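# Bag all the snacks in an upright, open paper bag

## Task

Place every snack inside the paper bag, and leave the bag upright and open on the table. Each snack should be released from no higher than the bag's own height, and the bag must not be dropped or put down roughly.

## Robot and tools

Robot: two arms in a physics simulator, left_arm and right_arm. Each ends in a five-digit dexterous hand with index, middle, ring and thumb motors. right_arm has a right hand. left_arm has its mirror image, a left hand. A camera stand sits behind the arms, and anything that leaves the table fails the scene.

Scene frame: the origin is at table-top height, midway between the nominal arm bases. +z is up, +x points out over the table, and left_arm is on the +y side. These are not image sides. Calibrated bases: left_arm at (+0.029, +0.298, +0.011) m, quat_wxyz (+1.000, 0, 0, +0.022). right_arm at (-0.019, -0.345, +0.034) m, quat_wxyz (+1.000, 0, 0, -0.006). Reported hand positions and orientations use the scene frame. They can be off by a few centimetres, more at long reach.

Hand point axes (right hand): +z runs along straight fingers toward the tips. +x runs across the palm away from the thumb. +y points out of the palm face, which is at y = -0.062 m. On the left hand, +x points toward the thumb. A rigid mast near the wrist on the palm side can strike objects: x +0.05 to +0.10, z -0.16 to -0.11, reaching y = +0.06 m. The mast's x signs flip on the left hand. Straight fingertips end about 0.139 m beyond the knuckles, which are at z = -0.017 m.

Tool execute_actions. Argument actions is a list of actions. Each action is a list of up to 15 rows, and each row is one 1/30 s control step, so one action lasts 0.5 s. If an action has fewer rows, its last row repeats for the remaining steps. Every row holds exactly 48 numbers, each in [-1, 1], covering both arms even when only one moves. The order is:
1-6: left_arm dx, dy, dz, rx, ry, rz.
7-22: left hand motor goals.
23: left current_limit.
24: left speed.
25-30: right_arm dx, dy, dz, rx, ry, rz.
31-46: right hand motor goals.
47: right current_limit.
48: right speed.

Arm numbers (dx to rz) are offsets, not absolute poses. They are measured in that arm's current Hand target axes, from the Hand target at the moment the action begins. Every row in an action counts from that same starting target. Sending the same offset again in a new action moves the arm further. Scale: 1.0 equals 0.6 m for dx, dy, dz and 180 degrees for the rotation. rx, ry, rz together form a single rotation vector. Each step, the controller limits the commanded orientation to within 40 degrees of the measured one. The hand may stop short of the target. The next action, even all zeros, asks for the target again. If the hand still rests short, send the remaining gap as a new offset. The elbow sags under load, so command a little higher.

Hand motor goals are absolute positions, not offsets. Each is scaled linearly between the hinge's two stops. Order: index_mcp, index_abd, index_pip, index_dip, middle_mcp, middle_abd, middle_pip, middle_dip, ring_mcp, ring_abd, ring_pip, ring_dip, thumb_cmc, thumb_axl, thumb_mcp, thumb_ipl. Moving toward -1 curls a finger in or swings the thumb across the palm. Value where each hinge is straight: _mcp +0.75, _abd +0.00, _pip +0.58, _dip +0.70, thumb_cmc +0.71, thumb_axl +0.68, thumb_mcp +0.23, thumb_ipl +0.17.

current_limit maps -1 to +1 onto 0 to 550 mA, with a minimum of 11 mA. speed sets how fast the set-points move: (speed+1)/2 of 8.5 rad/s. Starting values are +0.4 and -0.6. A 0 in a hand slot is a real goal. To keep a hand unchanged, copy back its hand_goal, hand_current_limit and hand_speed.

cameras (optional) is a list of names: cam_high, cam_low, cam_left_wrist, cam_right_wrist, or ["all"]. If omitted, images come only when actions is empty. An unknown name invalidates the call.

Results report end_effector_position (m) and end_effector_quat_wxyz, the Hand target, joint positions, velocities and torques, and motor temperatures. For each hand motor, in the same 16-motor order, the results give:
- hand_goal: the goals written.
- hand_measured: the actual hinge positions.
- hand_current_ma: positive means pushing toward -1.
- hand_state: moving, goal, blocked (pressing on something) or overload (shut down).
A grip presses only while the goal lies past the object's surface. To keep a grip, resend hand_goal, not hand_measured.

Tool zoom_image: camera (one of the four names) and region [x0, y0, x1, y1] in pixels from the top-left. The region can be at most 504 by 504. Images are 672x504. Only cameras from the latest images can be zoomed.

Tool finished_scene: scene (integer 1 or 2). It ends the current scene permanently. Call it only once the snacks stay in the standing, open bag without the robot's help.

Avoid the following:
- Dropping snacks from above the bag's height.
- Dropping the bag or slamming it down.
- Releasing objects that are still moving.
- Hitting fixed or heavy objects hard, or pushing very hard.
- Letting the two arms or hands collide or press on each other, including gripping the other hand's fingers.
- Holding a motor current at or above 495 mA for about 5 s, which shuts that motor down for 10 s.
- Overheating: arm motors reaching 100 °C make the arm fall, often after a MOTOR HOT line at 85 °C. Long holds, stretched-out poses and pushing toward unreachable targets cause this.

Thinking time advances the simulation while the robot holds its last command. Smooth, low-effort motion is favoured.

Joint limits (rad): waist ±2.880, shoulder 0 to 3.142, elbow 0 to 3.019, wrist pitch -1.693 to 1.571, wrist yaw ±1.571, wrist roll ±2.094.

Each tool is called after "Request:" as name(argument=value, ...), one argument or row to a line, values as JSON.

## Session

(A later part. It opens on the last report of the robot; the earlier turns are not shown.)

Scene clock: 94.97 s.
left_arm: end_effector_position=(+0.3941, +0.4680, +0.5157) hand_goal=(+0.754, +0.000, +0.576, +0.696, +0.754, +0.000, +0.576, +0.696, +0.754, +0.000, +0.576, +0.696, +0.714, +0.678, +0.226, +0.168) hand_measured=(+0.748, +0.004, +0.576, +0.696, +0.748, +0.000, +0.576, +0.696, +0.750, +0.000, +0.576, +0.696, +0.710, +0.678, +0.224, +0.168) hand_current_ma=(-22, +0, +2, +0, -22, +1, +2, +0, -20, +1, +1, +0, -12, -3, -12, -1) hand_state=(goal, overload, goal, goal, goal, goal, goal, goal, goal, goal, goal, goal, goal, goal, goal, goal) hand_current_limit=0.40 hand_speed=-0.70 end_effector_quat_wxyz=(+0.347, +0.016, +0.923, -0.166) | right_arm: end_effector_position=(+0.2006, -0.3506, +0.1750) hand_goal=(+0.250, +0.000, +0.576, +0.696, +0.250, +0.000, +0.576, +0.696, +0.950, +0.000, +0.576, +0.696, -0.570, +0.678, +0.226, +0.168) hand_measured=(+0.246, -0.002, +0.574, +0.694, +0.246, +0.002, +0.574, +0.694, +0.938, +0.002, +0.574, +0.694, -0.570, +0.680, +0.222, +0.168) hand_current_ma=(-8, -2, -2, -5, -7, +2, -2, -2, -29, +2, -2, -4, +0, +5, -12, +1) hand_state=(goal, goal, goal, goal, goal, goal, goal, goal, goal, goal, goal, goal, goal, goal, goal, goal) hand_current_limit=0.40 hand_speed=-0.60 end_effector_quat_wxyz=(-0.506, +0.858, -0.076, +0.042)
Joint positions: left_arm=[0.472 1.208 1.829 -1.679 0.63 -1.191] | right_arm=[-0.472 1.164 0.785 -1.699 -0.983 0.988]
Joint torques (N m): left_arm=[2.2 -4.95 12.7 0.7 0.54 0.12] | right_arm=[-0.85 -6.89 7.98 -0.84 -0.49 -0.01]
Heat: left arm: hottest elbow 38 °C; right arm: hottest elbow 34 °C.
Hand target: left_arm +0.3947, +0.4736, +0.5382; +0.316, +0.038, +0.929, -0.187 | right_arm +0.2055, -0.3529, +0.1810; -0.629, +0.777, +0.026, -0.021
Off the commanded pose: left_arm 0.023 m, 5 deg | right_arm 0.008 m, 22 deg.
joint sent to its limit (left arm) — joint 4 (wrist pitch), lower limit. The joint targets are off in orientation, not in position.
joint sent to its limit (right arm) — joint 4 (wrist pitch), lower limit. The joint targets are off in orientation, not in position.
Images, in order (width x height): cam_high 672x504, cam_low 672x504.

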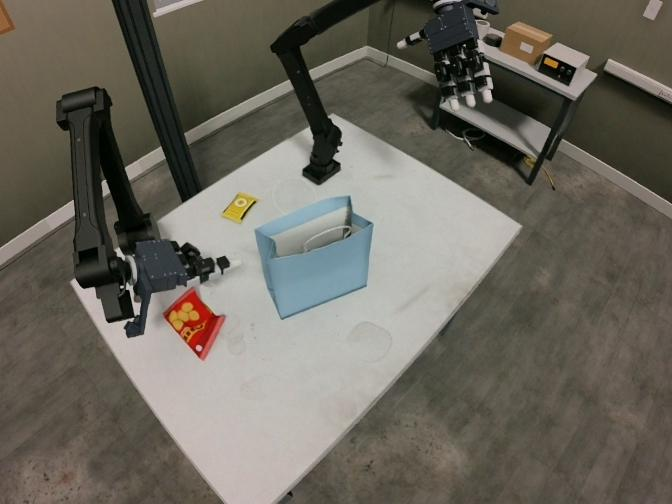

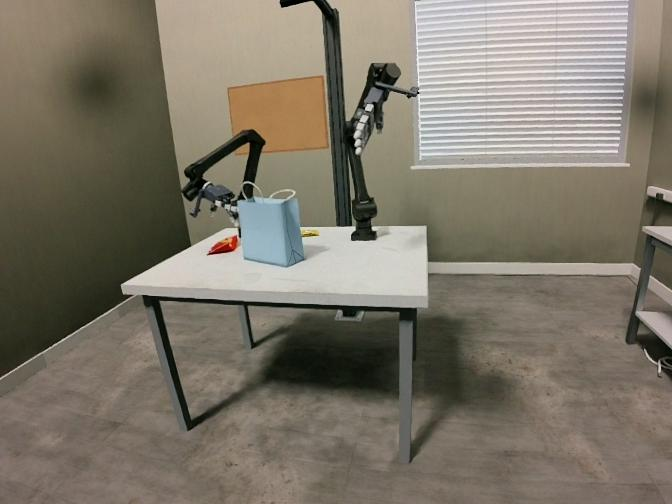

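Request:
execute_actions(
  actions=[
    [[0,0,0,0,0,0,0.754,0,0.576,0.696,0.754,0,0.576,0.696,0.754,0,0.576,0.696,0.714,0.678,0.226,0.168,0.4,-0.7,0,0.1304,0.0279,0,0,0,0.25,0,0.576,0.696,0.25,0,0.576,0.696,0.95,0,0.576,0.696,-0.571,0.678,0.226,0.168,0.4,-0.6]],
  ],
  cameras=["cam_high","cam_low"],
)

Request:
zoom_image(
  camera="cam_high",
  region=[90, 210, 290, 370],
)

Request:
zoom_image(
  camera="cam_low",
  region=[160, 190, 270, 270],
)

Scene clock: 96.70 s.
left_arm: end_effector_position=(+0.3941, +0.4680, +0.5157) hand_goal=(+0.754, +0.000, +0.576, +0.696, +0.754, +0.000, +0.576, +0.696, +0.754, +0.000, +0.576, +0.696, +0.714, +0.678, +0.226, +0.168) hand_measured=(+0.748, +0.004, +0.576, +0.696, +0.748, +0.000, +0.576, +0.696, +0.750, +0.000, +0.576, +0.696, +0.710, +0.678, +0.224, +0.168) hand_current_ma=(-22, +0, +2, +0, -22, +1, +2, +0, -20, +1, +1, +0, -12, -3, -12, -1) hand_state=(goal, overload, goal, goal, goal, goal, goal, goal, goal, goal, goal, goal, goal, goal, goal, goal) hand_current_limit=0.40 hand_speed=-0.70 end_effector_quat_wxyz=(+0.347, +0.016, +0.923, -0.166) | right_arm: end_effector_position=(+0.2011, -0.3490, +0.0982) hand_goal=(+0.250, +0.000, +0.576, +0.696, +0.250, +0.000, +0.576, +0.696, +0.950, +0.000, +0.576, +0.696, -0.570, +0.678, +0.226, +0.168) hand_measured=(+0.246, -0.002, +0.574, +0.694, +0.246, +0.002, +0.574, +0.694, +0.938, +0.002, +0.574, +0.694, -0.570, +0.680, +0.222, +0.168) hand_current_ma=(-9, -2, -2, -5, -8, +2, -2, -2, -29, +2, -2, -4, +0, +5, -12, +1) hand_state=(goal, goal, goal, goal, goal, goal, goal, goal, goal, goal, goal, goal, goal, goal, goal, goal) hand_current_limit=0.40 hand_speed=-0.60 end_effector_quat_wxyz=(-0.565, +0.825, -0.015, +0.000)
Joint positions: left_arm=[0.472 1.208 1.829 -1.679 0.63 -1.191] | right_arm=[-0.496 1.481 0.729 -1.699 -0.966 0.614]
Joint torques (N m): left_arm=[2.2 -5.01 12.74 0.68 0.54 0.13] | right_arm=[-1.38 -8.76 5.48 -1.24 -0.3 -0.06]
Heat: left arm: hottest elbow 38 °C; right arm: hottest elbow 34 °C.
Hand target: left_arm +0.3947, +0.4736, +0.5382; +0.316, +0.038, +0.929, -0.187 | right_arm +0.2055, -0.3529, +0.1011; -0.629, +0.777, +0.026, -0.021
Off the commanded pose: left_arm 0.023 m, 5 deg | right_arm 0.006 m, 11 deg.
joint sent to its limit (left arm) — joint 4 (wrist pitch), lower limit. The joint targets are off in orientation, not in position.
joint sent to its limit (right arm) — joint 4 (wrist pitch), lower limit. The joint targets are off in orientation, not in position.
Images, in order (width x height): cam_high 672x504, cam_low 672x504.

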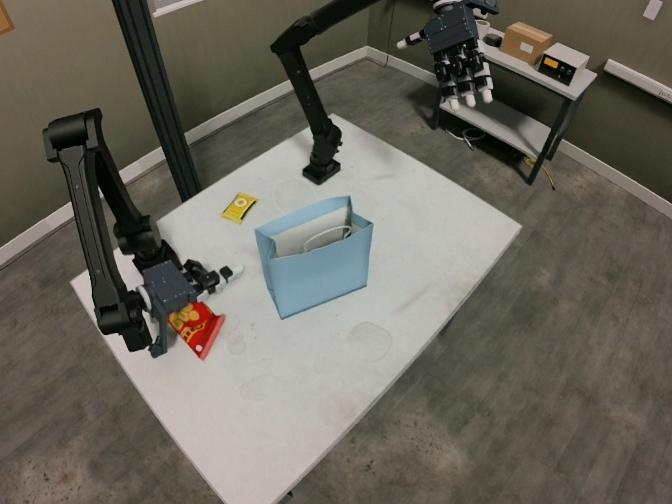

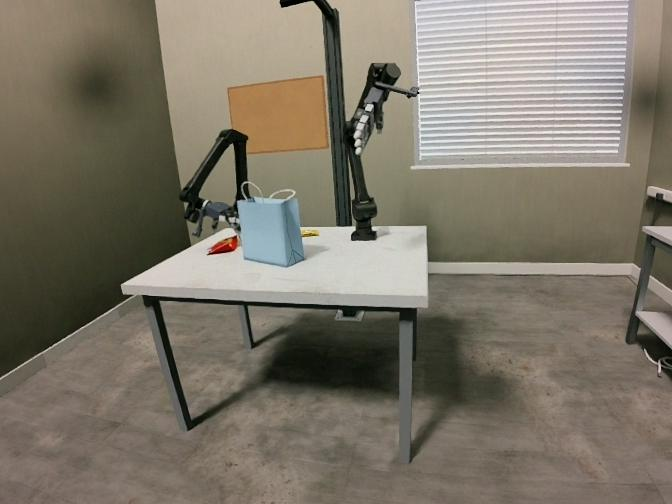

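Scaled by 2.520.

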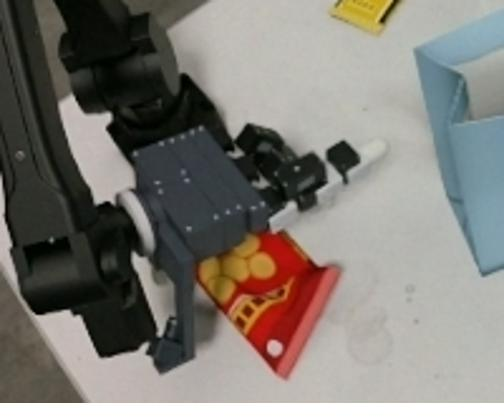

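Scaled by 4.582.

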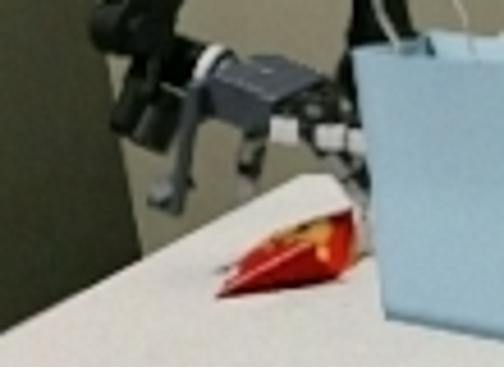

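Request:
execute_actions(
  actions=[
    [[0,0,0,0,0,0,0.754,0,0.576,0.696,0.754,0,0.576,0.696,0.754,0,0.576,0.696,0.714,0.678,0.226,0.168,0.4,-0.7,0,0.0734,0.0157,0,0,0,0.25,0,0.576,0.696,0.25,0,0.576,0.696,0.95,0,0.576,0.696,-0.571,0.678,0.226,0.168,0.5,-0.7]],
  ],
  cameras=["cam_high","cam_low","cam_right_wrist"],
)

Request:
zoom_image(
  camera="cam_high",
  region=[90, 230, 290, 390],
)

Request:
zoom_image(
  camera="cam_low",
  region=[160, 190, 270, 270],
)

Scene clock: 98.67 s.
left_arm: end_effector_position=(+0.3941, +0.4680, +0.5157) hand_goal=(+0.754, +0.000, +0.576, +0.696, +0.754, +0.000, +0.576, +0.696, +0.754, +0.000, +0.576, +0.696, +0.714, +0.678, +0.226, +0.168) hand_measured=(+0.748, +0.004, +0.576, +0.696, +0.748, +0.000, +0.576, +0.696, +0.750, +0.000, +0.576, +0.696, +0.710, +0.678, +0.224, +0.168) hand_current_ma=(-22, +0, +2, +0, -22, +1, +2, +0, -20, +1, +1, +0, -12, -3, -12, -1) hand_state=(goal, overload, goal, goal, goal, goal, goal, goal, goal, goal, goal, goal, goal, goal, goal, goal) hand_current_limit=0.40 hand_speed=-0.70 end_effector_quat_wxyz=(+0.347, +0.016, +0.923, -0.166) | right_arm: end_effector_position=(+0.1974, -0.3463, +0.0525) hand_goal=(+0.250, +0.000, +0.576, +0.696, +0.250, +0.000, +0.576, +0.696, +0.950, +0.000, +0.576, +0.696, -0.570, +0.678, +0.226, +0.168) hand_measured=(+0.244, -0.002, +0.574, +0.694, +0.246, +0.002, +0.574, +0.694, +0.938, +0.002, +0.574, +0.694, -0.570, +0.680, +0.222, +0.168) hand_current_ma=(-11, -2, -2, -5, -9, +2, -2, -2, -29, +2, -2, -4, +0, +5, -11, +1) hand_state=(goal, goal, goal, goal, goal, goal, goal, goal, goal, goal, goal, goal, goal, goal, goal, goal) hand_current_limit=0.50 hand_speed=-0.70 end_effector_quat_wxyz=(-0.608, +0.794, +0.009, -0.022)
Joint positions: left_arm=[0.472 1.208 1.829 -1.679 0.63 -1.191] | right_arm=[-0.516 1.713 0.729 -1.699 -0.944 0.405]
Joint torques (N m): left_arm=[2.2 -5.01 12.72 0.73 0.53 0.13] | right_arm=[-1.79 -10.23 4.12 -1.68 -0.1 -0.06]
Heat: left arm: hottest elbow 38 °C; right arm: hottest elbow 34 °C.
Hand target: left_arm +0.3947, +0.4736, +0.5382; +0.316, +0.038, +0.929, -0.187 | right_arm +0.2055, -0.3528, +0.0561; -0.629, +0.777, +0.026, -0.021
Off the commanded pose: left_arm 0.023 m, 5 deg | right_arm 0.011 m, 4 deg.
joint sent to its limit (left arm) — joint 4 (wrist pitch), lower limit. The joint targets are off in orientation, not in position.
joint sent to its limit (right arm) — joint 4 (wrist pitch), lower limit. The joint targets are off in orientation, not in position.
Images, in order (width x height): cam_high 672x504, cam_low 672x504, cam_right_wrist 672x504.

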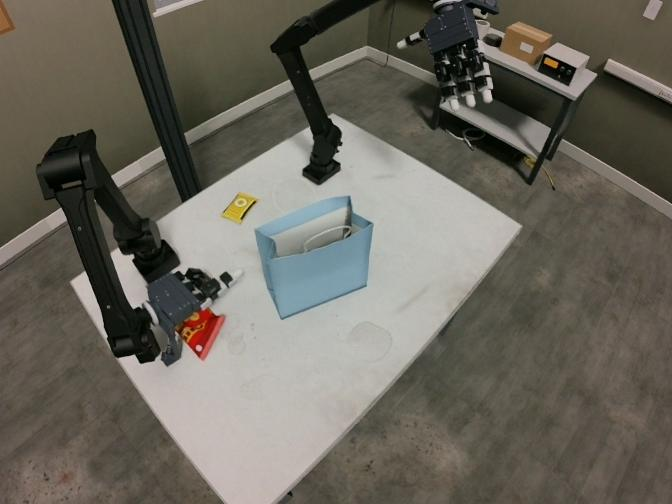

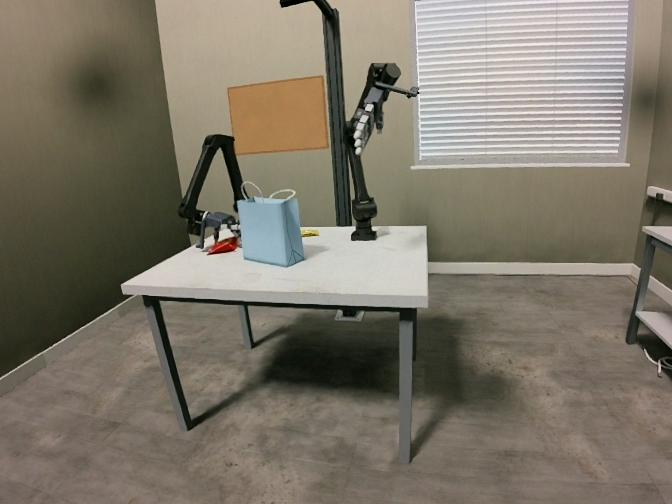

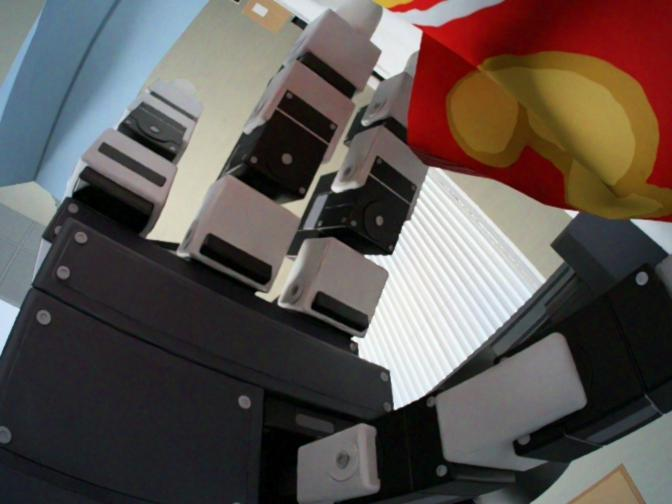

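Scaled by 2.520.

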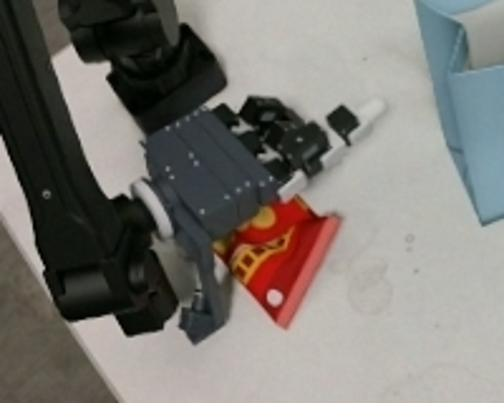

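Scaled by 4.582.

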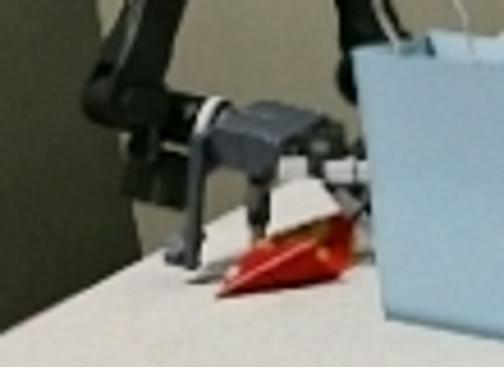

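Request:
execute_actions(
  actions=[
    [[0,0,0,0,0,0,0.754,0,0.576,0.696,0.754,0,0.576,0.696,0.754,0,0.576,0.696,0.714,0.678,0.226,0.168,0.4,-0.7,0.02,0,0,0,0,0,0.16,0,0.3,0.696,0.16,0,0.3,0.696,0.95,0,0.576,0.696,-0.571,0.678,0.1,0.168,0.5,-0.7]],
    [[0,0,0,0,0,0,0.754,0,0.576,0.696,0.754,0,0.576,0.696,0.754,0,0.576,0.696,0.714,0.678,0.226,0.168,0.4,-0.7,0,0,0,0,0,0,0.14,0,0.05,0.696,0.14,0,0.05,0.696,0.95,0,0.576,0.696,-0.571,0.678,0,0.168,0.5,-0.7]],
  ],
  cameras=["cam_high","cam_low","cam_right_wrist"],
)

Request:
zoom_image(
  camera="cam_high",
  region=[90, 230, 290, 390],
)

Request:
zoom_image(
  camera="cam_low",
  region=[160, 190, 270, 270],
)

Scene clock: 103.37 s.
left_arm: end_effector_position=(+0.3941, +0.4680, +0.5157) hand_goal=(+0.754, +0.000, +0.576, +0.696, +0.754, +0.000, +0.576, +0.696, +0.754, +0.000, +0.576, +0.696, +0.714, +0.678, +0.226, +0.168) hand_measured=(+0.748, +0.004, +0.576, +0.696, +0.748, +0.000, +0.576, +0.696, +0.750, +0.000, +0.576, +0.696, +0.710, +0.678, +0.224, +0.168) hand_current_ma=(-22, +0, +2, +0, -22, +1, +2, +0, -20, +1, +1, +0, -12, -3, -12, -1) hand_state=(goal, overload, goal, goal, goal, goal, goal, goal, goal, goal, goal, goal, goal, goal, goal, goal) hand_current_limit=0.40 hand_speed=-0.70 end_effector_quat_wxyz=(+0.347, +0.016, +0.923, -0.166) | right_arm: end_effector_position=(+0.2032, -0.3418, +0.0560) hand_goal=(+0.140, +0.000, +0.050, +0.696, +0.140, +0.000, +0.050, +0.696, +0.950, +0.000, +0.576, +0.696, -0.570, +0.678, +0.000, +0.168) hand_measured=(+0.184, +0.000, +0.090, +0.708, +0.204, +0.000, +0.148, +0.720, +0.938, +0.002, +0.574, +0.694, -0.564, +0.680, +0.038, +0.180) hand_current_ma=(+155, +0, +123, +28, +240, +1, +376, +67, -29, +2, -2, -4, +11, +5, +156, +38) hand_state=(blocked, goal, blocked, goal, blocked, goal, blocked, blocked, goal, goal, goal, goal, goal, goal, blocked, goal) hand_current_limit=0.50 hand_speed=-0.70 end_effector_quat_wxyz=(-0.613, +0.790, +0.004, -0.020)
Joint positions: left_arm=[0.472 1.208 1.829 -1.679 0.63 -1.191] | right_arm=[-0.5 1.714 0.737 -1.708 -0.972 0.413]
Joint torques (N m): left_arm=[2.08 -5.13 12.72 0.72 0.53 0.12] | right_arm=[-1.61 -9.64 5.61 -1.2 0.13 0]
Heat: left arm: hottest elbow 38 °C; right arm: hottest elbow 33 °C.
Hand target: left_arm +0.3947, +0.4736, +0.5382; +0.316, +0.038, +0.929, -0.187 | right_arm +0.2174, -0.3520, +0.0560; -0.629, +0.777, +0.026, -0.021
Off the commanded pose: left_arm 0.023 m, 5 deg | right_arm 0.017 m, 4 deg.
joint read past its limit (right arm) — joint 4 (wrist pitch), lower limit.
joint sent to its limit (left arm) — joint 4 (wrist pitch), lower limit. The joint targets are off in orientation, not in position.
joint sent to its limit (right arm) — joint 4 (wrist pitch), lower limit. The joint targets are off in orientation, not in position.
Images, in order (width x height): cam_high 672x504, cam_low 672x504, cam_right_wrist 672x504.

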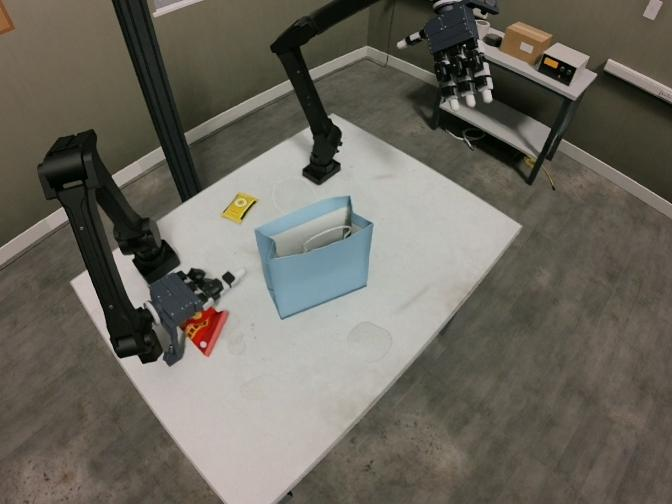

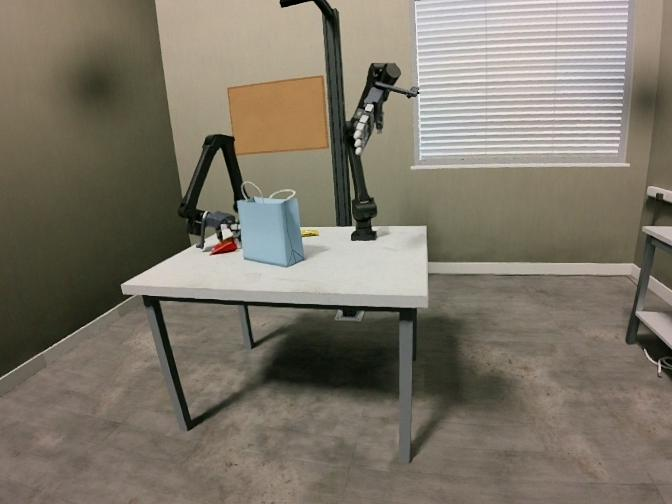

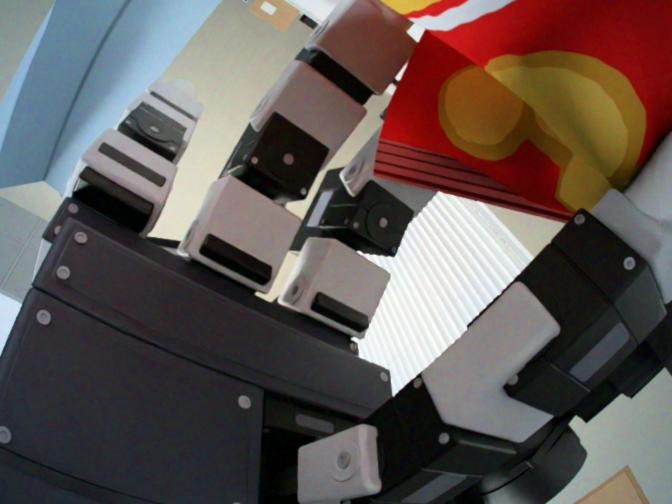

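Scaled by 2.520.

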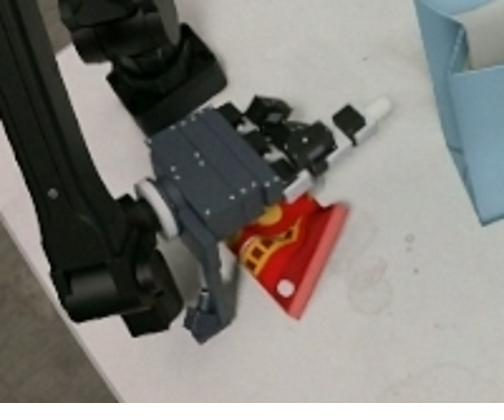

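Scaled by 4.582.

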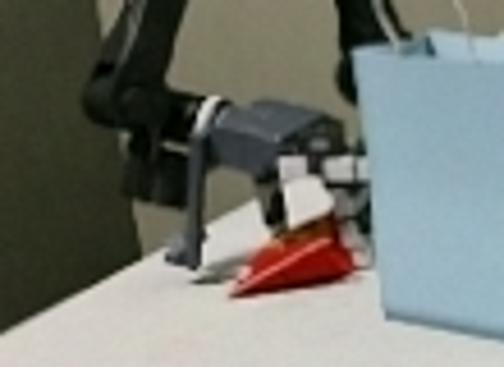

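Request:
execute_actions(
  actions=[
    [[0,0,0,0,0,0,0.754,0,0.576,0.696,0.754,0,0.576,0.696,0.754,0,0.576,0.696,0.714,0.678,0.226,0.168,0.4,-0.7,0,0,0,0,0,0,0.13,0,-0.05,0.696,0.16,0,0.05,0.696,0.95,0,0.576,0.696,-0.571,0.678,-0.1,0.168,0.5,-0.7]],
    [[0,0,0,0,0,0,0.754,0,0.576,0.696,0.754,0,0.576,0.696,0.754,0,0.576,0.696,0.714,0.678,0.226,0.168,0.4,-0.7,0.05,-0.081,-0.0207,0,0,0,0.13,0,-0.1,0.696,0.16,0,0.05,0.696,0.95,0,0.576,0.696,-0.571,0.678,-0.13,0.168,0.5,-0.7]],
  ],
  cameras=["cam_high","cam_low","cam_right_wrist"],
)

Request:
zoom_image(
  camera="cam_high",
  region=[90, 230, 290, 390],
)

Request:
zoom_image(
  camera="cam_low",
  region=[160, 190, 270, 270],
)

Scene clock: 105.80 s.
left_arm: end_effector_position=(+0.3941, +0.4680, +0.5157) hand_goal=(+0.754, +0.000, +0.576, +0.696, +0.754, +0.000, +0.576, +0.696, +0.754, +0.000, +0.576, +0.696, +0.714, +0.678, +0.226, +0.168) hand_measured=(+0.748, +0.004, +0.576, +0.696, +0.748, +0.000, +0.576, +0.696, +0.750, +0.000, +0.576, +0.696, +0.710, +0.678, +0.224, +0.168) hand_current_ma=(-22, +0, +2, +0, -22, +1, +2, +0, -20, +1, +1, +0, -12, -3, -12, -1) hand_state=(goal, overload, goal, goal, goal, goal, goal, goal, goal, goal, goal, goal, goal, goal, goal, goal) hand_current_limit=0.40 hand_speed=-0.70 end_effector_quat_wxyz=(+0.347, +0.016, +0.923, -0.166) | right_arm: end_effector_position=(+0.2336, -0.3456, +0.0986) hand_goal=(+0.130, +0.000, -0.100, +0.696, +0.160, +0.000, +0.050, +0.696, +0.950, +0.000, +0.576, +0.696, -0.570, +0.678, -0.130, +0.168) hand_measured=(+0.134, +0.002, -0.092, +0.700, +0.196, -0.010, +0.084, +0.712, +0.938, +0.002, +0.574, +0.694, -0.550, +0.680, -0.084, +0.184) hand_current_ma=(+6, +4, +17, +10, +122, -21, +104, +39, -29, +2, -2, -4, +53, +6, +204, +59) hand_state=(goal, goal, goal, goal, blocked, goal, blocked, goal, goal, goal, goal, goal, goal, goal, blocked, goal) hand_current_limit=0.50 hand_speed=-0.70 end_effector_quat_wxyz=(-0.578, +0.816, -0.011, -0.003)
Joint positions: left_arm=[0.472 1.208 1.829 -1.679 0.63 -1.191] | right_arm=[-0.445 1.564 0.81 -1.708 -1.015 0.619]
Joint torques (N m): left_arm=[1.96 -4.84 12.79 0.72 0.54 0.13] | right_arm=[-1.26 -10.75 6.97 -0.9 -0.45 0.13]
Heat: left arm: hottest elbow 38 °C; right arm: hottest elbow 33 °C.
Hand target: left_arm +0.3947, +0.4736, +0.5382; +0.316, +0.038, +0.929, -0.187 | right_arm +0.2474, -0.3520, +0.1061; -0.629, +0.777, +0.026, -0.021
Off the commanded pose: left_arm 0.023 m, 5 deg | right_arm 0.017 m, 9 deg.
joint read past its limit (right arm) — joint 4 (wrist pitch), lower limit.
joint sent to its limit (left arm) — joint 4 (wrist pitch), lower limit. The joint targets are off in orientation, not in position.
joint sent to its limit (right arm) — joint 4 (wrist pitch), lower limit. The joint targets are off in orientation, not in position.
Images, in order (width x height): cam_high 672x504, cam_low 672x504, cam_right_wrist 672x504.

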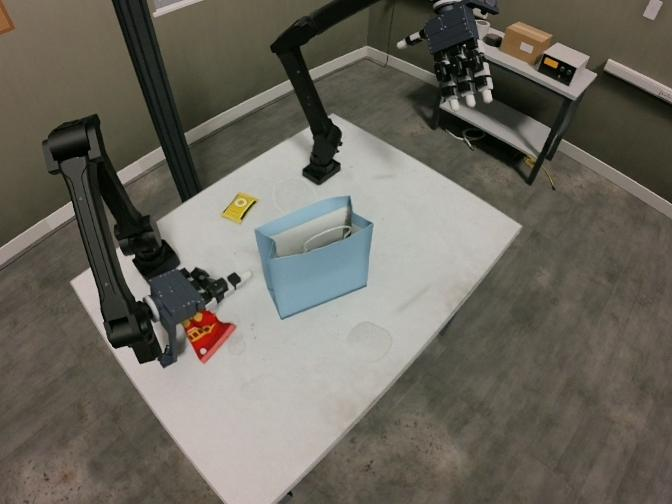

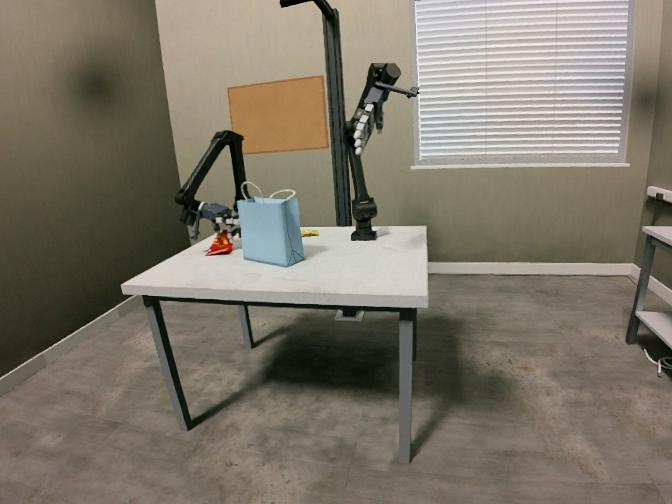

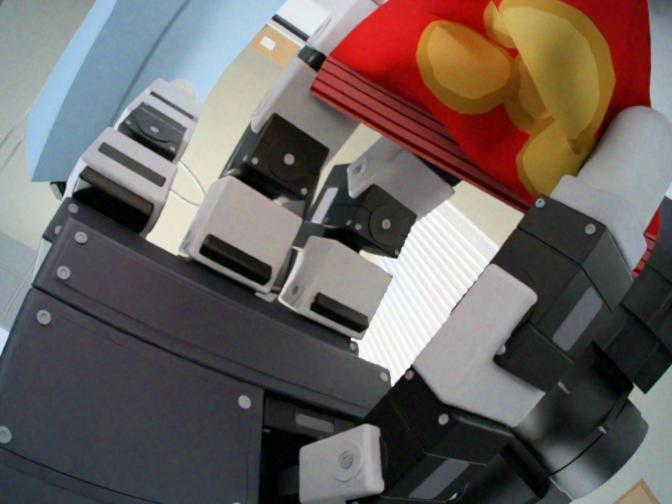

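Scaled by 2.520.

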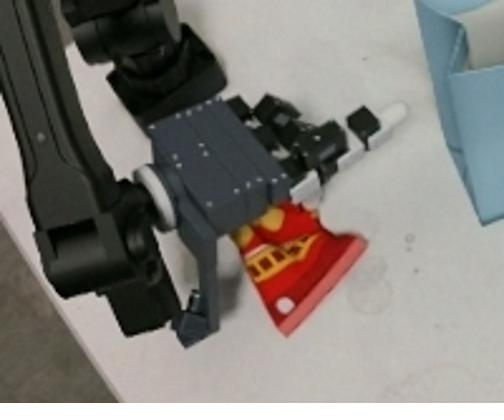

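Scaled by 4.582.

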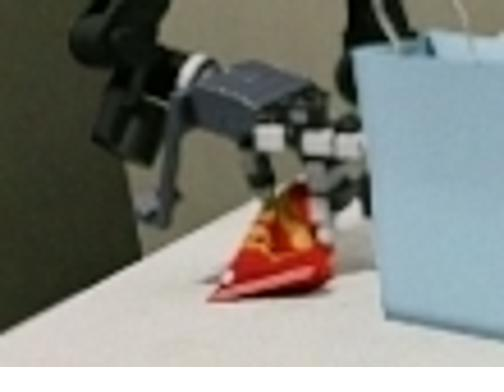

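Request:
execute_actions(
  actions=[
    [[0,0,0,0,0,0,0.754,0,0.576,0.696,0.754,0,0.576,0.696,0.754,0,0.576,0.696,0.714,0.678,0.226,0.168,0.4,-0.7,0.05,-0.081,-0.0207,0,0,0,0.12,0,-0.18,0.696,0.15,0,0.02,0.696,0.95,0,0.576,0.696,-0.571,0.678,-0.13,0.168,0.5,-0.7]],
  ],
  cameras=["cam_high","cam_low","cam_right_wrist"],
)

Request:
zoom_image(
  camera="cam_high",
  region=[90, 230, 290, 390],
)

Request:
zoom_image(
  camera="cam_low",
  region=[160, 190, 270, 270],
)

Scene clock: 114.00 s.
left_arm: end_effector_position=(+0.3941, +0.4680, +0.5157) hand_goal=(+0.754, +0.000, +0.576, +0.696, +0.754, +0.000, +0.576, +0.696, +0.754, +0.000, +0.576, +0.696, +0.714, +0.678, +0.226, +0.168) hand_measured=(+0.748, +0.004, +0.576, +0.696, +0.748, +0.000, +0.576, +0.696, +0.750, +0.000, +0.576, +0.696, +0.710, +0.678, +0.224, +0.168) hand_current_ma=(-22, +0, +2, +0, -22, +1, +2, +0, -20, +1, +1, +0, -12, -3, -12, -1) hand_state=(goal, overload, goal, goal, goal, goal, goal, goal, goal, goal, goal, goal, goal, goal, goal, goal) hand_current_limit=0.40 hand_speed=-0.70 end_effector_quat_wxyz=(+0.347, +0.016, +0.923, -0.166) | right_arm: end_effector_position=(+0.2612, -0.3448, +0.1447) hand_goal=(+0.120, +0.000, -0.180, +0.696, +0.150, +0.000, +0.020, +0.696, +0.950, +0.000, +0.576, +0.696, -0.570, +0.678, -0.130, +0.168) hand_measured=(+0.134, +0.004, -0.164, +0.700, +0.180, -0.010, +0.048, +0.708, +0.938, +0.002, +0.574, +0.694, -0.550, +0.682, -0.088, +0.184) hand_current_ma=(+37, +7, +39, +10, +97, -22, +84, +27, -29, +2, -2, -4, +53, +9, +181, +59) hand_state=(goal, goal, goal, goal, blocked, goal, blocked, goal, goal, goal, goal, goal, goal, goal, blocked, goal) hand_current_limit=0.50 hand_speed=-0.70 end_effector_quat_wxyz=(-0.558, +0.829, -0.030, +0.014)
Joint positions: left_arm=[0.472 1.208 1.829 -1.679 0.63 -1.191] | right_arm=[-0.399 1.46 0.899 -1.708 -1.055 0.814]
Joint torques (N m): left_arm=[2.2 -5.01 12.75 0.72 0.53 0.11] | right_arm=[-1.67 -9.99 8.87 -0.81 -0.67 0.07]
Heat: left arm: hottest elbow 39 °C; right arm: hottest elbow 33 °C.
Hand target: left_arm +0.3947, +0.4736, +0.5382; +0.316, +0.038, +0.929, -0.187 | right_arm +0.2776, -0.3520, +0.1562; -0.629, +0.777, +0.026, -0.021
Off the commanded pose: left_arm 0.023 m, 5 deg | right_arm 0.021 m, 13 deg.
joint read past its limit (right arm) — joint 4 (wrist pitch), lower limit.
joint sent to its limit (left arm) — joint 4 (wrist pitch), lower limit. The joint targets are off in orientation, not in position.
joint sent to its limit (right arm) — joint 4 (wrist pitch), lower limit. The joint targets are off in orientation, not in position.
Images, in order (width x height): cam_high 672x504, cam_low 672x504, cam_right_wrist 672x504.

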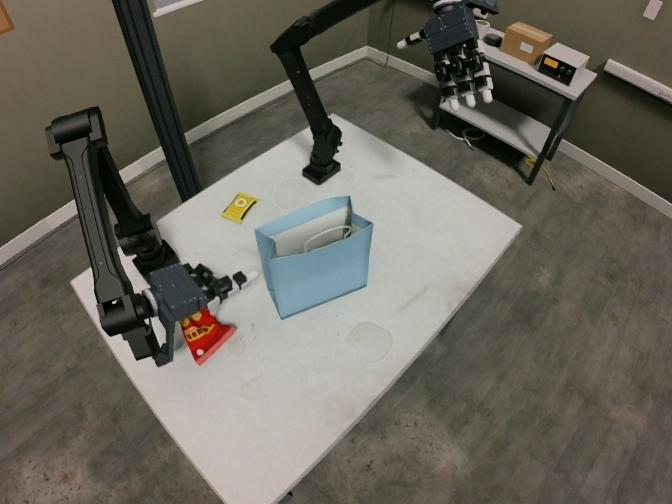

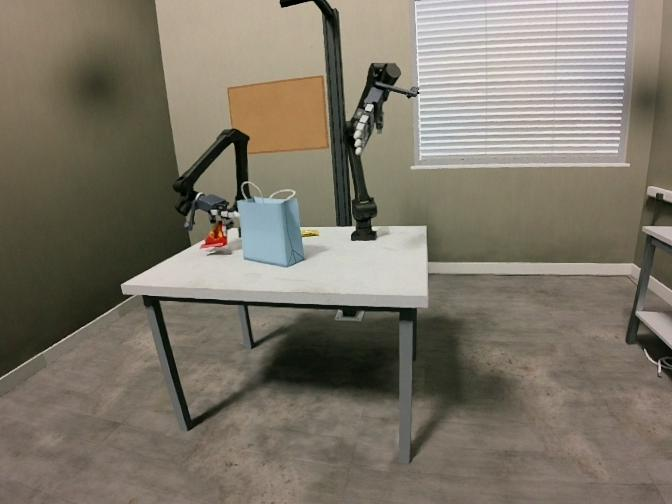

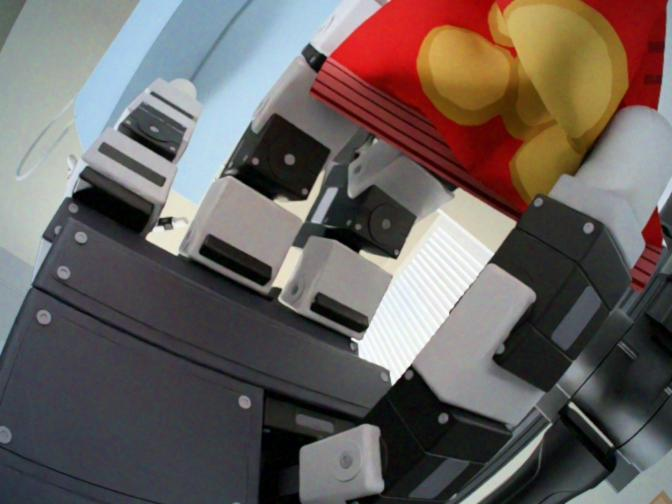

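Scaled by 2.520.

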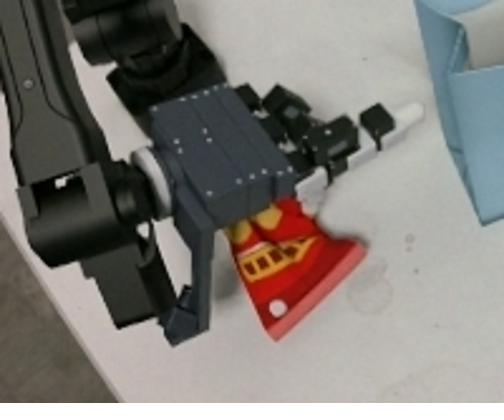

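Scaled by 4.582.

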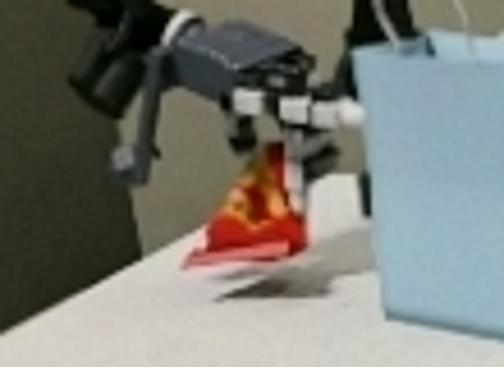

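Request:
execute_actions(
  actions=[
    [[0,0,0,0,0,0,0.754,0,0.576,0.696,0.754,0,0.576,0.696,0.754,0,0.576,0.696,0.714,0.678,0.226,0.168,0.4,-0.7,0,0.0815,0.0174,0,0,0,0.12,0,-0.18,0.696,0.15,0,0.02,0.696,0.95,0,0.576,0.696,-0.571,0.678,-0.13,0.168,0.5,-0.7]],
    [[0,0,0,0,0,0,0.754,0,0.576,0.696,0.754,0,0.576,0.696,0.754,0,0.576,0.696,0.714,0.678,0.226,0.168,0.4,-0.7,0,0.075,0.016,0,0,0,0.12,0,-0.18,0.696,0.15,0,0.02,0.696,0.95,0,0.576,0.696,-0.571,0.678,-0.13,0.168,0.5,-0.7]],
    [[0,0,0,0,0,0,0.754,0,0.576,0.696,0.754,0,0.576,0.696,0.754,0,0.576,0.696,0.714,0.678,0.226,0.168,0.4,-0.7,0,0,0,0,0,0,0.17,0,0.3,0.696,0.17,0,0.3,0.696,0.95,0,0.576,0.696,-0.571,0.678,0.1,0.168,0.5,-0.7]],
    [[0,0,0,0,0,0,0.754,0,0.576,0.696,0.754,0,0.576,0.696,0.754,0,0.576,0.696,0.714,0.678,0.226,0.168,0.4,-0.7,0,0,0,0,0,0,0.25,0,0.576,0.696,0.25,0,0.576,0.696,0.95,0,0.576,0.696,-0.571,0.678,0.226,0.168,0.5,-0.6]],
  ],
  cameras=["cam_high","cam_low","cam_right_wrist"],
)

Request:
zoom_image(
  camera="cam_high",
  region=[90, 230, 290, 390],
)

Request:
zoom_image(
  camera="cam_low",
  region=[160, 190, 270, 270],
)

Scene clock: 117.60 s.
left_arm: end_effector_position=(+0.3941, +0.4680, +0.5157) hand_goal=(+0.754, +0.000, +0.576, +0.696, +0.754, +0.000, +0.576, +0.696, +0.754, +0.000, +0.576, +0.696, +0.714, +0.678, +0.226, +0.168) hand_measured=(+0.748, +0.004, +0.576, +0.696, +0.748, +0.000, +0.576, +0.696, +0.750, +0.000, +0.576, +0.696, +0.710, +0.678, +0.224, +0.168) hand_current_ma=(-22, +0, +2, +0, -22, +1, +2, +0, -20, +1, +1, +0, -12, -3, -12, -1) hand_state=(goal, overload, goal, goal, goal, goal, goal, goal, goal, goal, goal, goal, goal, goal, goal, goal) hand_current_limit=0.40 hand_speed=-0.70 end_effector_quat_wxyz=(+0.347, +0.016, +0.923, -0.166) | right_arm: end_effector_position=(+0.2680, -0.3469, +0.0593) hand_goal=(+0.250, +0.000, +0.576, +0.696, +0.250, +0.000, +0.576, +0.696, +0.950, +0.000, +0.576, +0.696, -0.570, +0.678, +0.226, +0.168) hand_measured=(+0.236, +0.002, +0.570, +0.698, +0.236, +0.002, +0.570, +0.692, +0.938, +0.002, +0.574, +0.694, -0.570, +0.680, +0.222, +0.170) hand_current_ma=(-39, +4, -12, +4, -37, +4, -13, -6, -29, +2, -2, -4, -1, +3, -11, +5) hand_state=(goal, goal, goal, goal, goal, goal, goal, goal, goal, goal, goal, goal, goal, goal, goal, goal) hand_current_limit=0.50 hand_speed=-0.60 end_effector_quat_wxyz=(-0.606, +0.795, +0.005, -0.017)
Joint positions: left_arm=[0.472 1.208 1.829 -1.679 0.63 -1.191] | right_arm=[-0.417 1.785 0.904 -1.708 -1.039 0.51]
Joint torques (N m): left_arm=[2.2 -4.89 12.72 0.7 0.53 0.12] | right_arm=[-1.79 -11.34 5.03 -1.18 -0.25 -0.02]
Heat: left arm: hottest elbow 39 °C; right arm: hottest elbow 33 °C.
Hand target: left_arm +0.3947, +0.4736, +0.5382; +0.316, +0.038, +0.929, -0.187 | right_arm +0.2775, -0.3520, +0.0602; -0.629, +0.777, +0.026, -0.021
Off the commanded pose: left_arm 0.023 m, 5 deg | right_arm 0.011 m, 4 deg.
joint read past its limit (right arm) — joint 4 (wrist pitch), lower limit.
joint sent to its limit (left arm) — joint 4 (wrist pitch), lower limit. The joint targets are off in orientation, not in position.
joint sent to its limit (right arm) — joint 4 (wrist pitch), lower limit. The joint targets are off in orientation, not in position.
Images, in order (width x height): cam_high 672x504, cam_low 672x504, cam_right_wrist 672x504.

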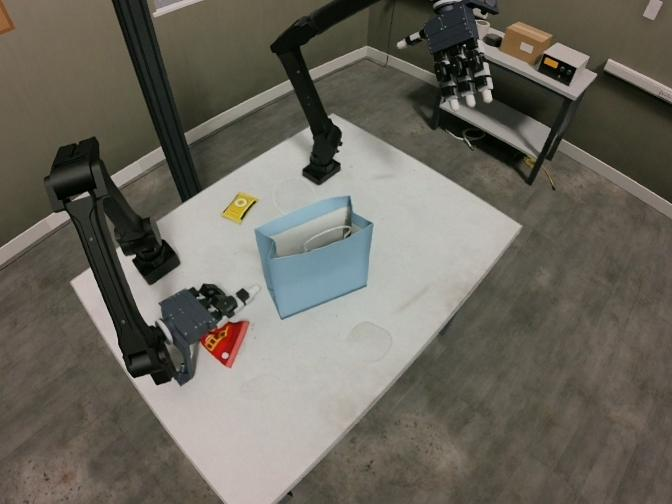

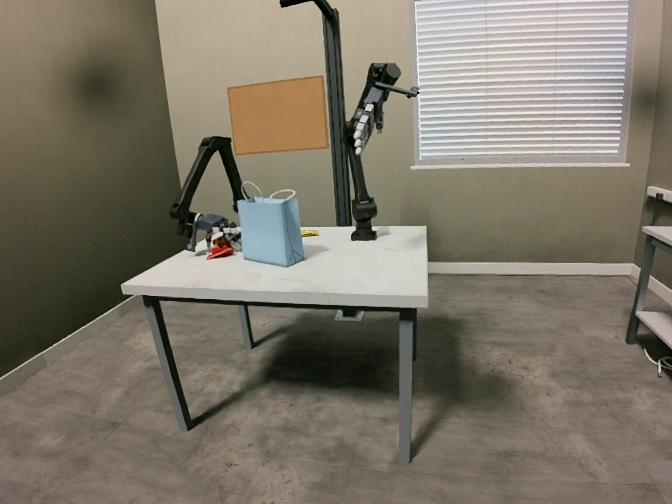

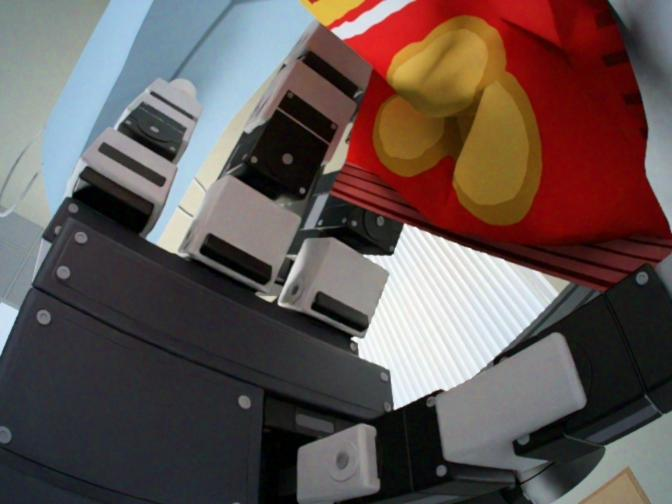

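Scaled by 2.520.

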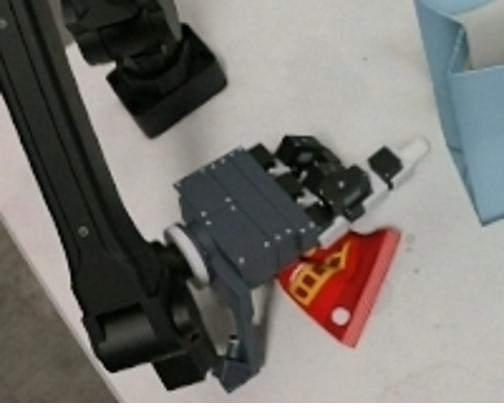

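Scaled by 4.582.

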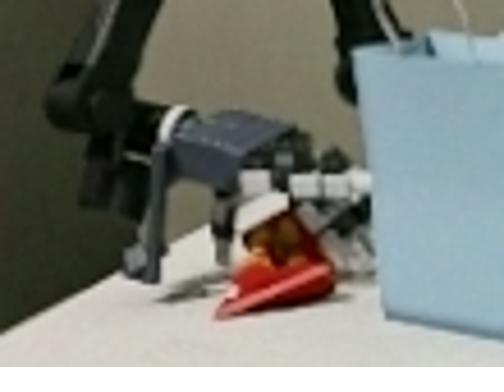

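Request:
execute_actions(
  actions=[
    [[0,0,0,0,0,0,0.754,0,0.576,0.696,0.754,0,0.576,0.696,0.754,0,0.576,0.696,0.714,0.678,0.226,0.168,0.4,-0.7,0,-0.1467,-0.0312,0,0,0,0.3,0,0.576,0.696,0.3,0,0.576,0.696,0.95,0,0.576,0.696,-0.571,0.678,0.226,0.168,0.5,-0.6]],
    [[0,0,0,0,0,0,0.754,0,0.576,0.696,0.754,0,0.576,0.696,0.754,0,0.576,0.696,0.714,0.678,0.226,0.168,0.4,-0.7,0,-0.1304,-0.0277,-0.1444,0,0,0.48,0,0.576,0.696,0.48,0,0.576,0.696,0.48,0,0.576,0.696,-0.571,0.678,0.226,0.168,0.5,-0.6]],
    [[0,0,0,0,0,0,0.754,0,0.576,0.696,0.754,0,0.576,0.696,0.754,0,0.576,0.696,0.714,0.678,0.226,0.168,0.4,-0.7,-0.0023,-0.0058,-0.0468,-0.1444,0,0,0.48,0,0.576,0.696,0.48,0,0.576,0.696,0.48,0,0.576,0.696,-0.571,0.678,0.226,0.168,0.5,-0.6]],
    [[0,0,0,0,0,0,0.754,0,0.576,0.696,0.754,0,0.576,0.696,0.754,0,0.576,0.696,0.714,0.678,0.226,0.168,0.4,-0.7,-0.0085,0.045,-0.0219,-0.1444,0,0,0.48,0,0.576,0.696,0.48,0,0.576,0.696,0.48,0,0.576,0.696,-0.571,0.678,0.226,0.168,0.5,-0.6]],
    [[0,0,0,0,0,0,0.754,0,0.576,0.696,0.754,0,0.576,0.696,0.754,0,0.576,0.696,0.714,0.678,0.226,0.168,0.4,-0.7,-0.005,0.0063,0.0,0,0,-0.1556,0.48,0,0.576,0.696,0.48,0,0.576,0.696,0.48,0,0.576,0.696,-0.571,0.678,0.226,0.168,0.4,-0.6]],
  ],
  cameras=["cam_high","cam_low","cam_right_wrist"],
)

Request:
zoom_image(
  camera="cam_high",
  region=[90, 230, 290, 390],
)

Scene clock: 123.07 s.
left_arm: end_effector_position=(+0.3941, +0.4680, +0.5157) hand_goal=(+0.754, +0.000, +0.576, +0.696, +0.754, +0.000, +0.576, +0.696, +0.754, +0.000, +0.576, +0.696, +0.714, +0.678, +0.226, +0.168) hand_measured=(+0.748, +0.004, +0.576, +0.696, +0.748, +0.000, +0.576, +0.696, +0.750, +0.000, +0.576, +0.696, +0.710, +0.678, +0.224, +0.168) hand_current_ma=(-22, +0, +2, +0, -22, +1, +2, +0, -20, +1, +1, +0, -12, -3, -12, -1) hand_state=(goal, overload, goal, goal, goal, goal, goal, goal, goal, goal, goal, goal, goal, goal, goal, goal) hand_current_limit=0.40 hand_speed=-0.70 end_effector_quat_wxyz=(+0.347, +0.016, +0.923, -0.166) | right_arm: end_effector_position=(+0.2767, -0.4040, +0.2516) hand_goal=(+0.480, +0.000, +0.576, +0.696, +0.480, +0.000, +0.576, +0.696, +0.480, +0.000, +0.576, +0.696, -0.570, +0.678, +0.226, +0.168) hand_measured=(+0.480, +0.002, +0.574, +0.698, +0.480, +0.002, +0.574, +0.694, +0.480, +0.002, +0.576, +0.694, -0.570, +0.680, +0.222, +0.168) hand_current_ma=(+1, +2, -2, +4, +1, +2, -3, -4, +1, +2, -1, -4, -1, +3, -12, +2) hand_state=(goal, goal, goal, goal, goal, goal, goal, goal, goal, goal, goal, goal, goal, goal, goal, goal) hand_current_limit=0.40 hand_speed=-0.60 end_effector_quat_wxyz=(+0.003, +0.962, +0.272, +0.006)
Joint positions: left_arm=[0.472 1.208 1.829 -1.679 0.63 -1.191] | right_arm=[0.11 1.038 0.968 -1.489 0.004 1.117]
Joint torques (N m): left_arm=[2.08 -5.01 12.72 0.7 0.53 0.13] | right_arm=[-2.26 -7.3 7.57 -0.12 0.21 -0.1]
Heat: left arm: hottest elbow 39 °C; right arm: hottest elbow 33 °C.
Hand target: left_arm +0.3947, +0.4736, +0.5382; +0.316, +0.038, +0.929, -0.187 | right_arm +0.2718, -0.4063, +0.2502; +0.000, +0.962, +0.274, +0.000
Off the commanded pose: left_arm 0.023 m, 5 deg | right_arm 0.006 m, 1 deg.
joint sent to its limit (left arm) — joint 4 (wrist pitch), lower limit. The joint targets are off in orientation, not in position.
Images, in order (width x height): cam_high 672x504, cam_low 672x504, cam_right_wrist 672x504.

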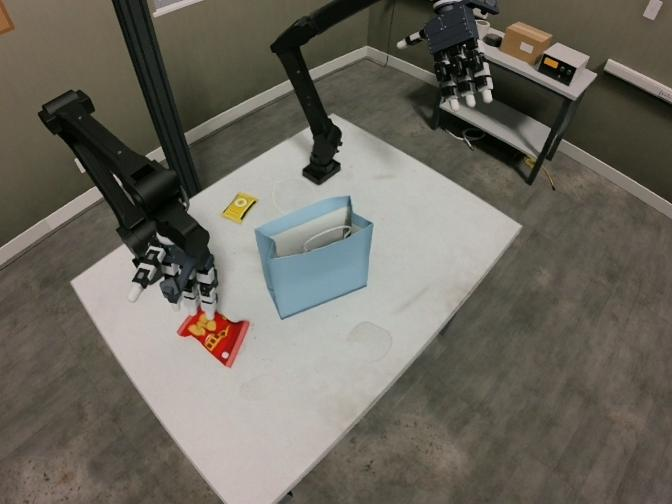

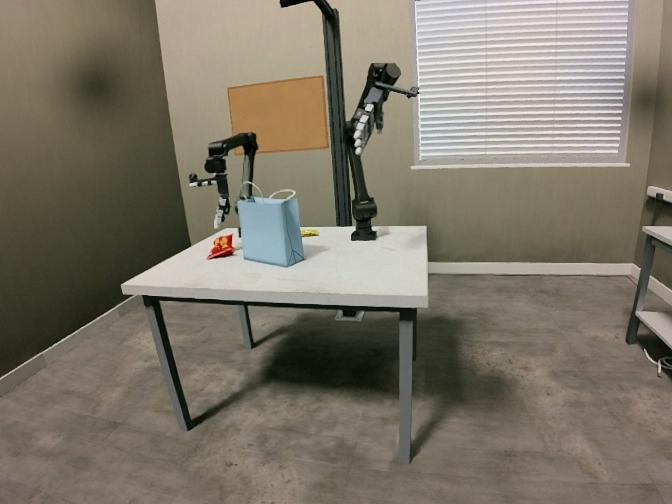

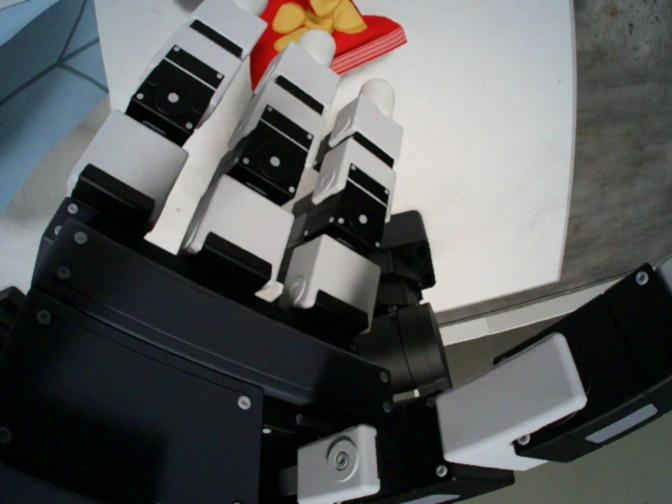

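Scaled by 2.520.

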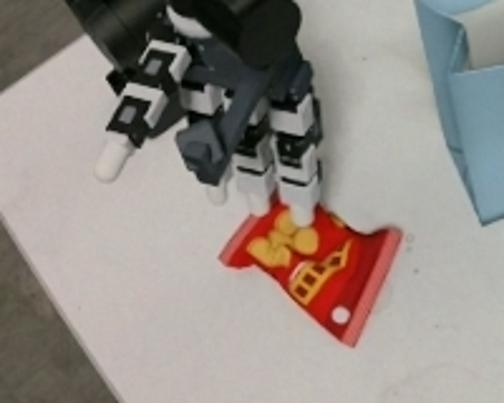

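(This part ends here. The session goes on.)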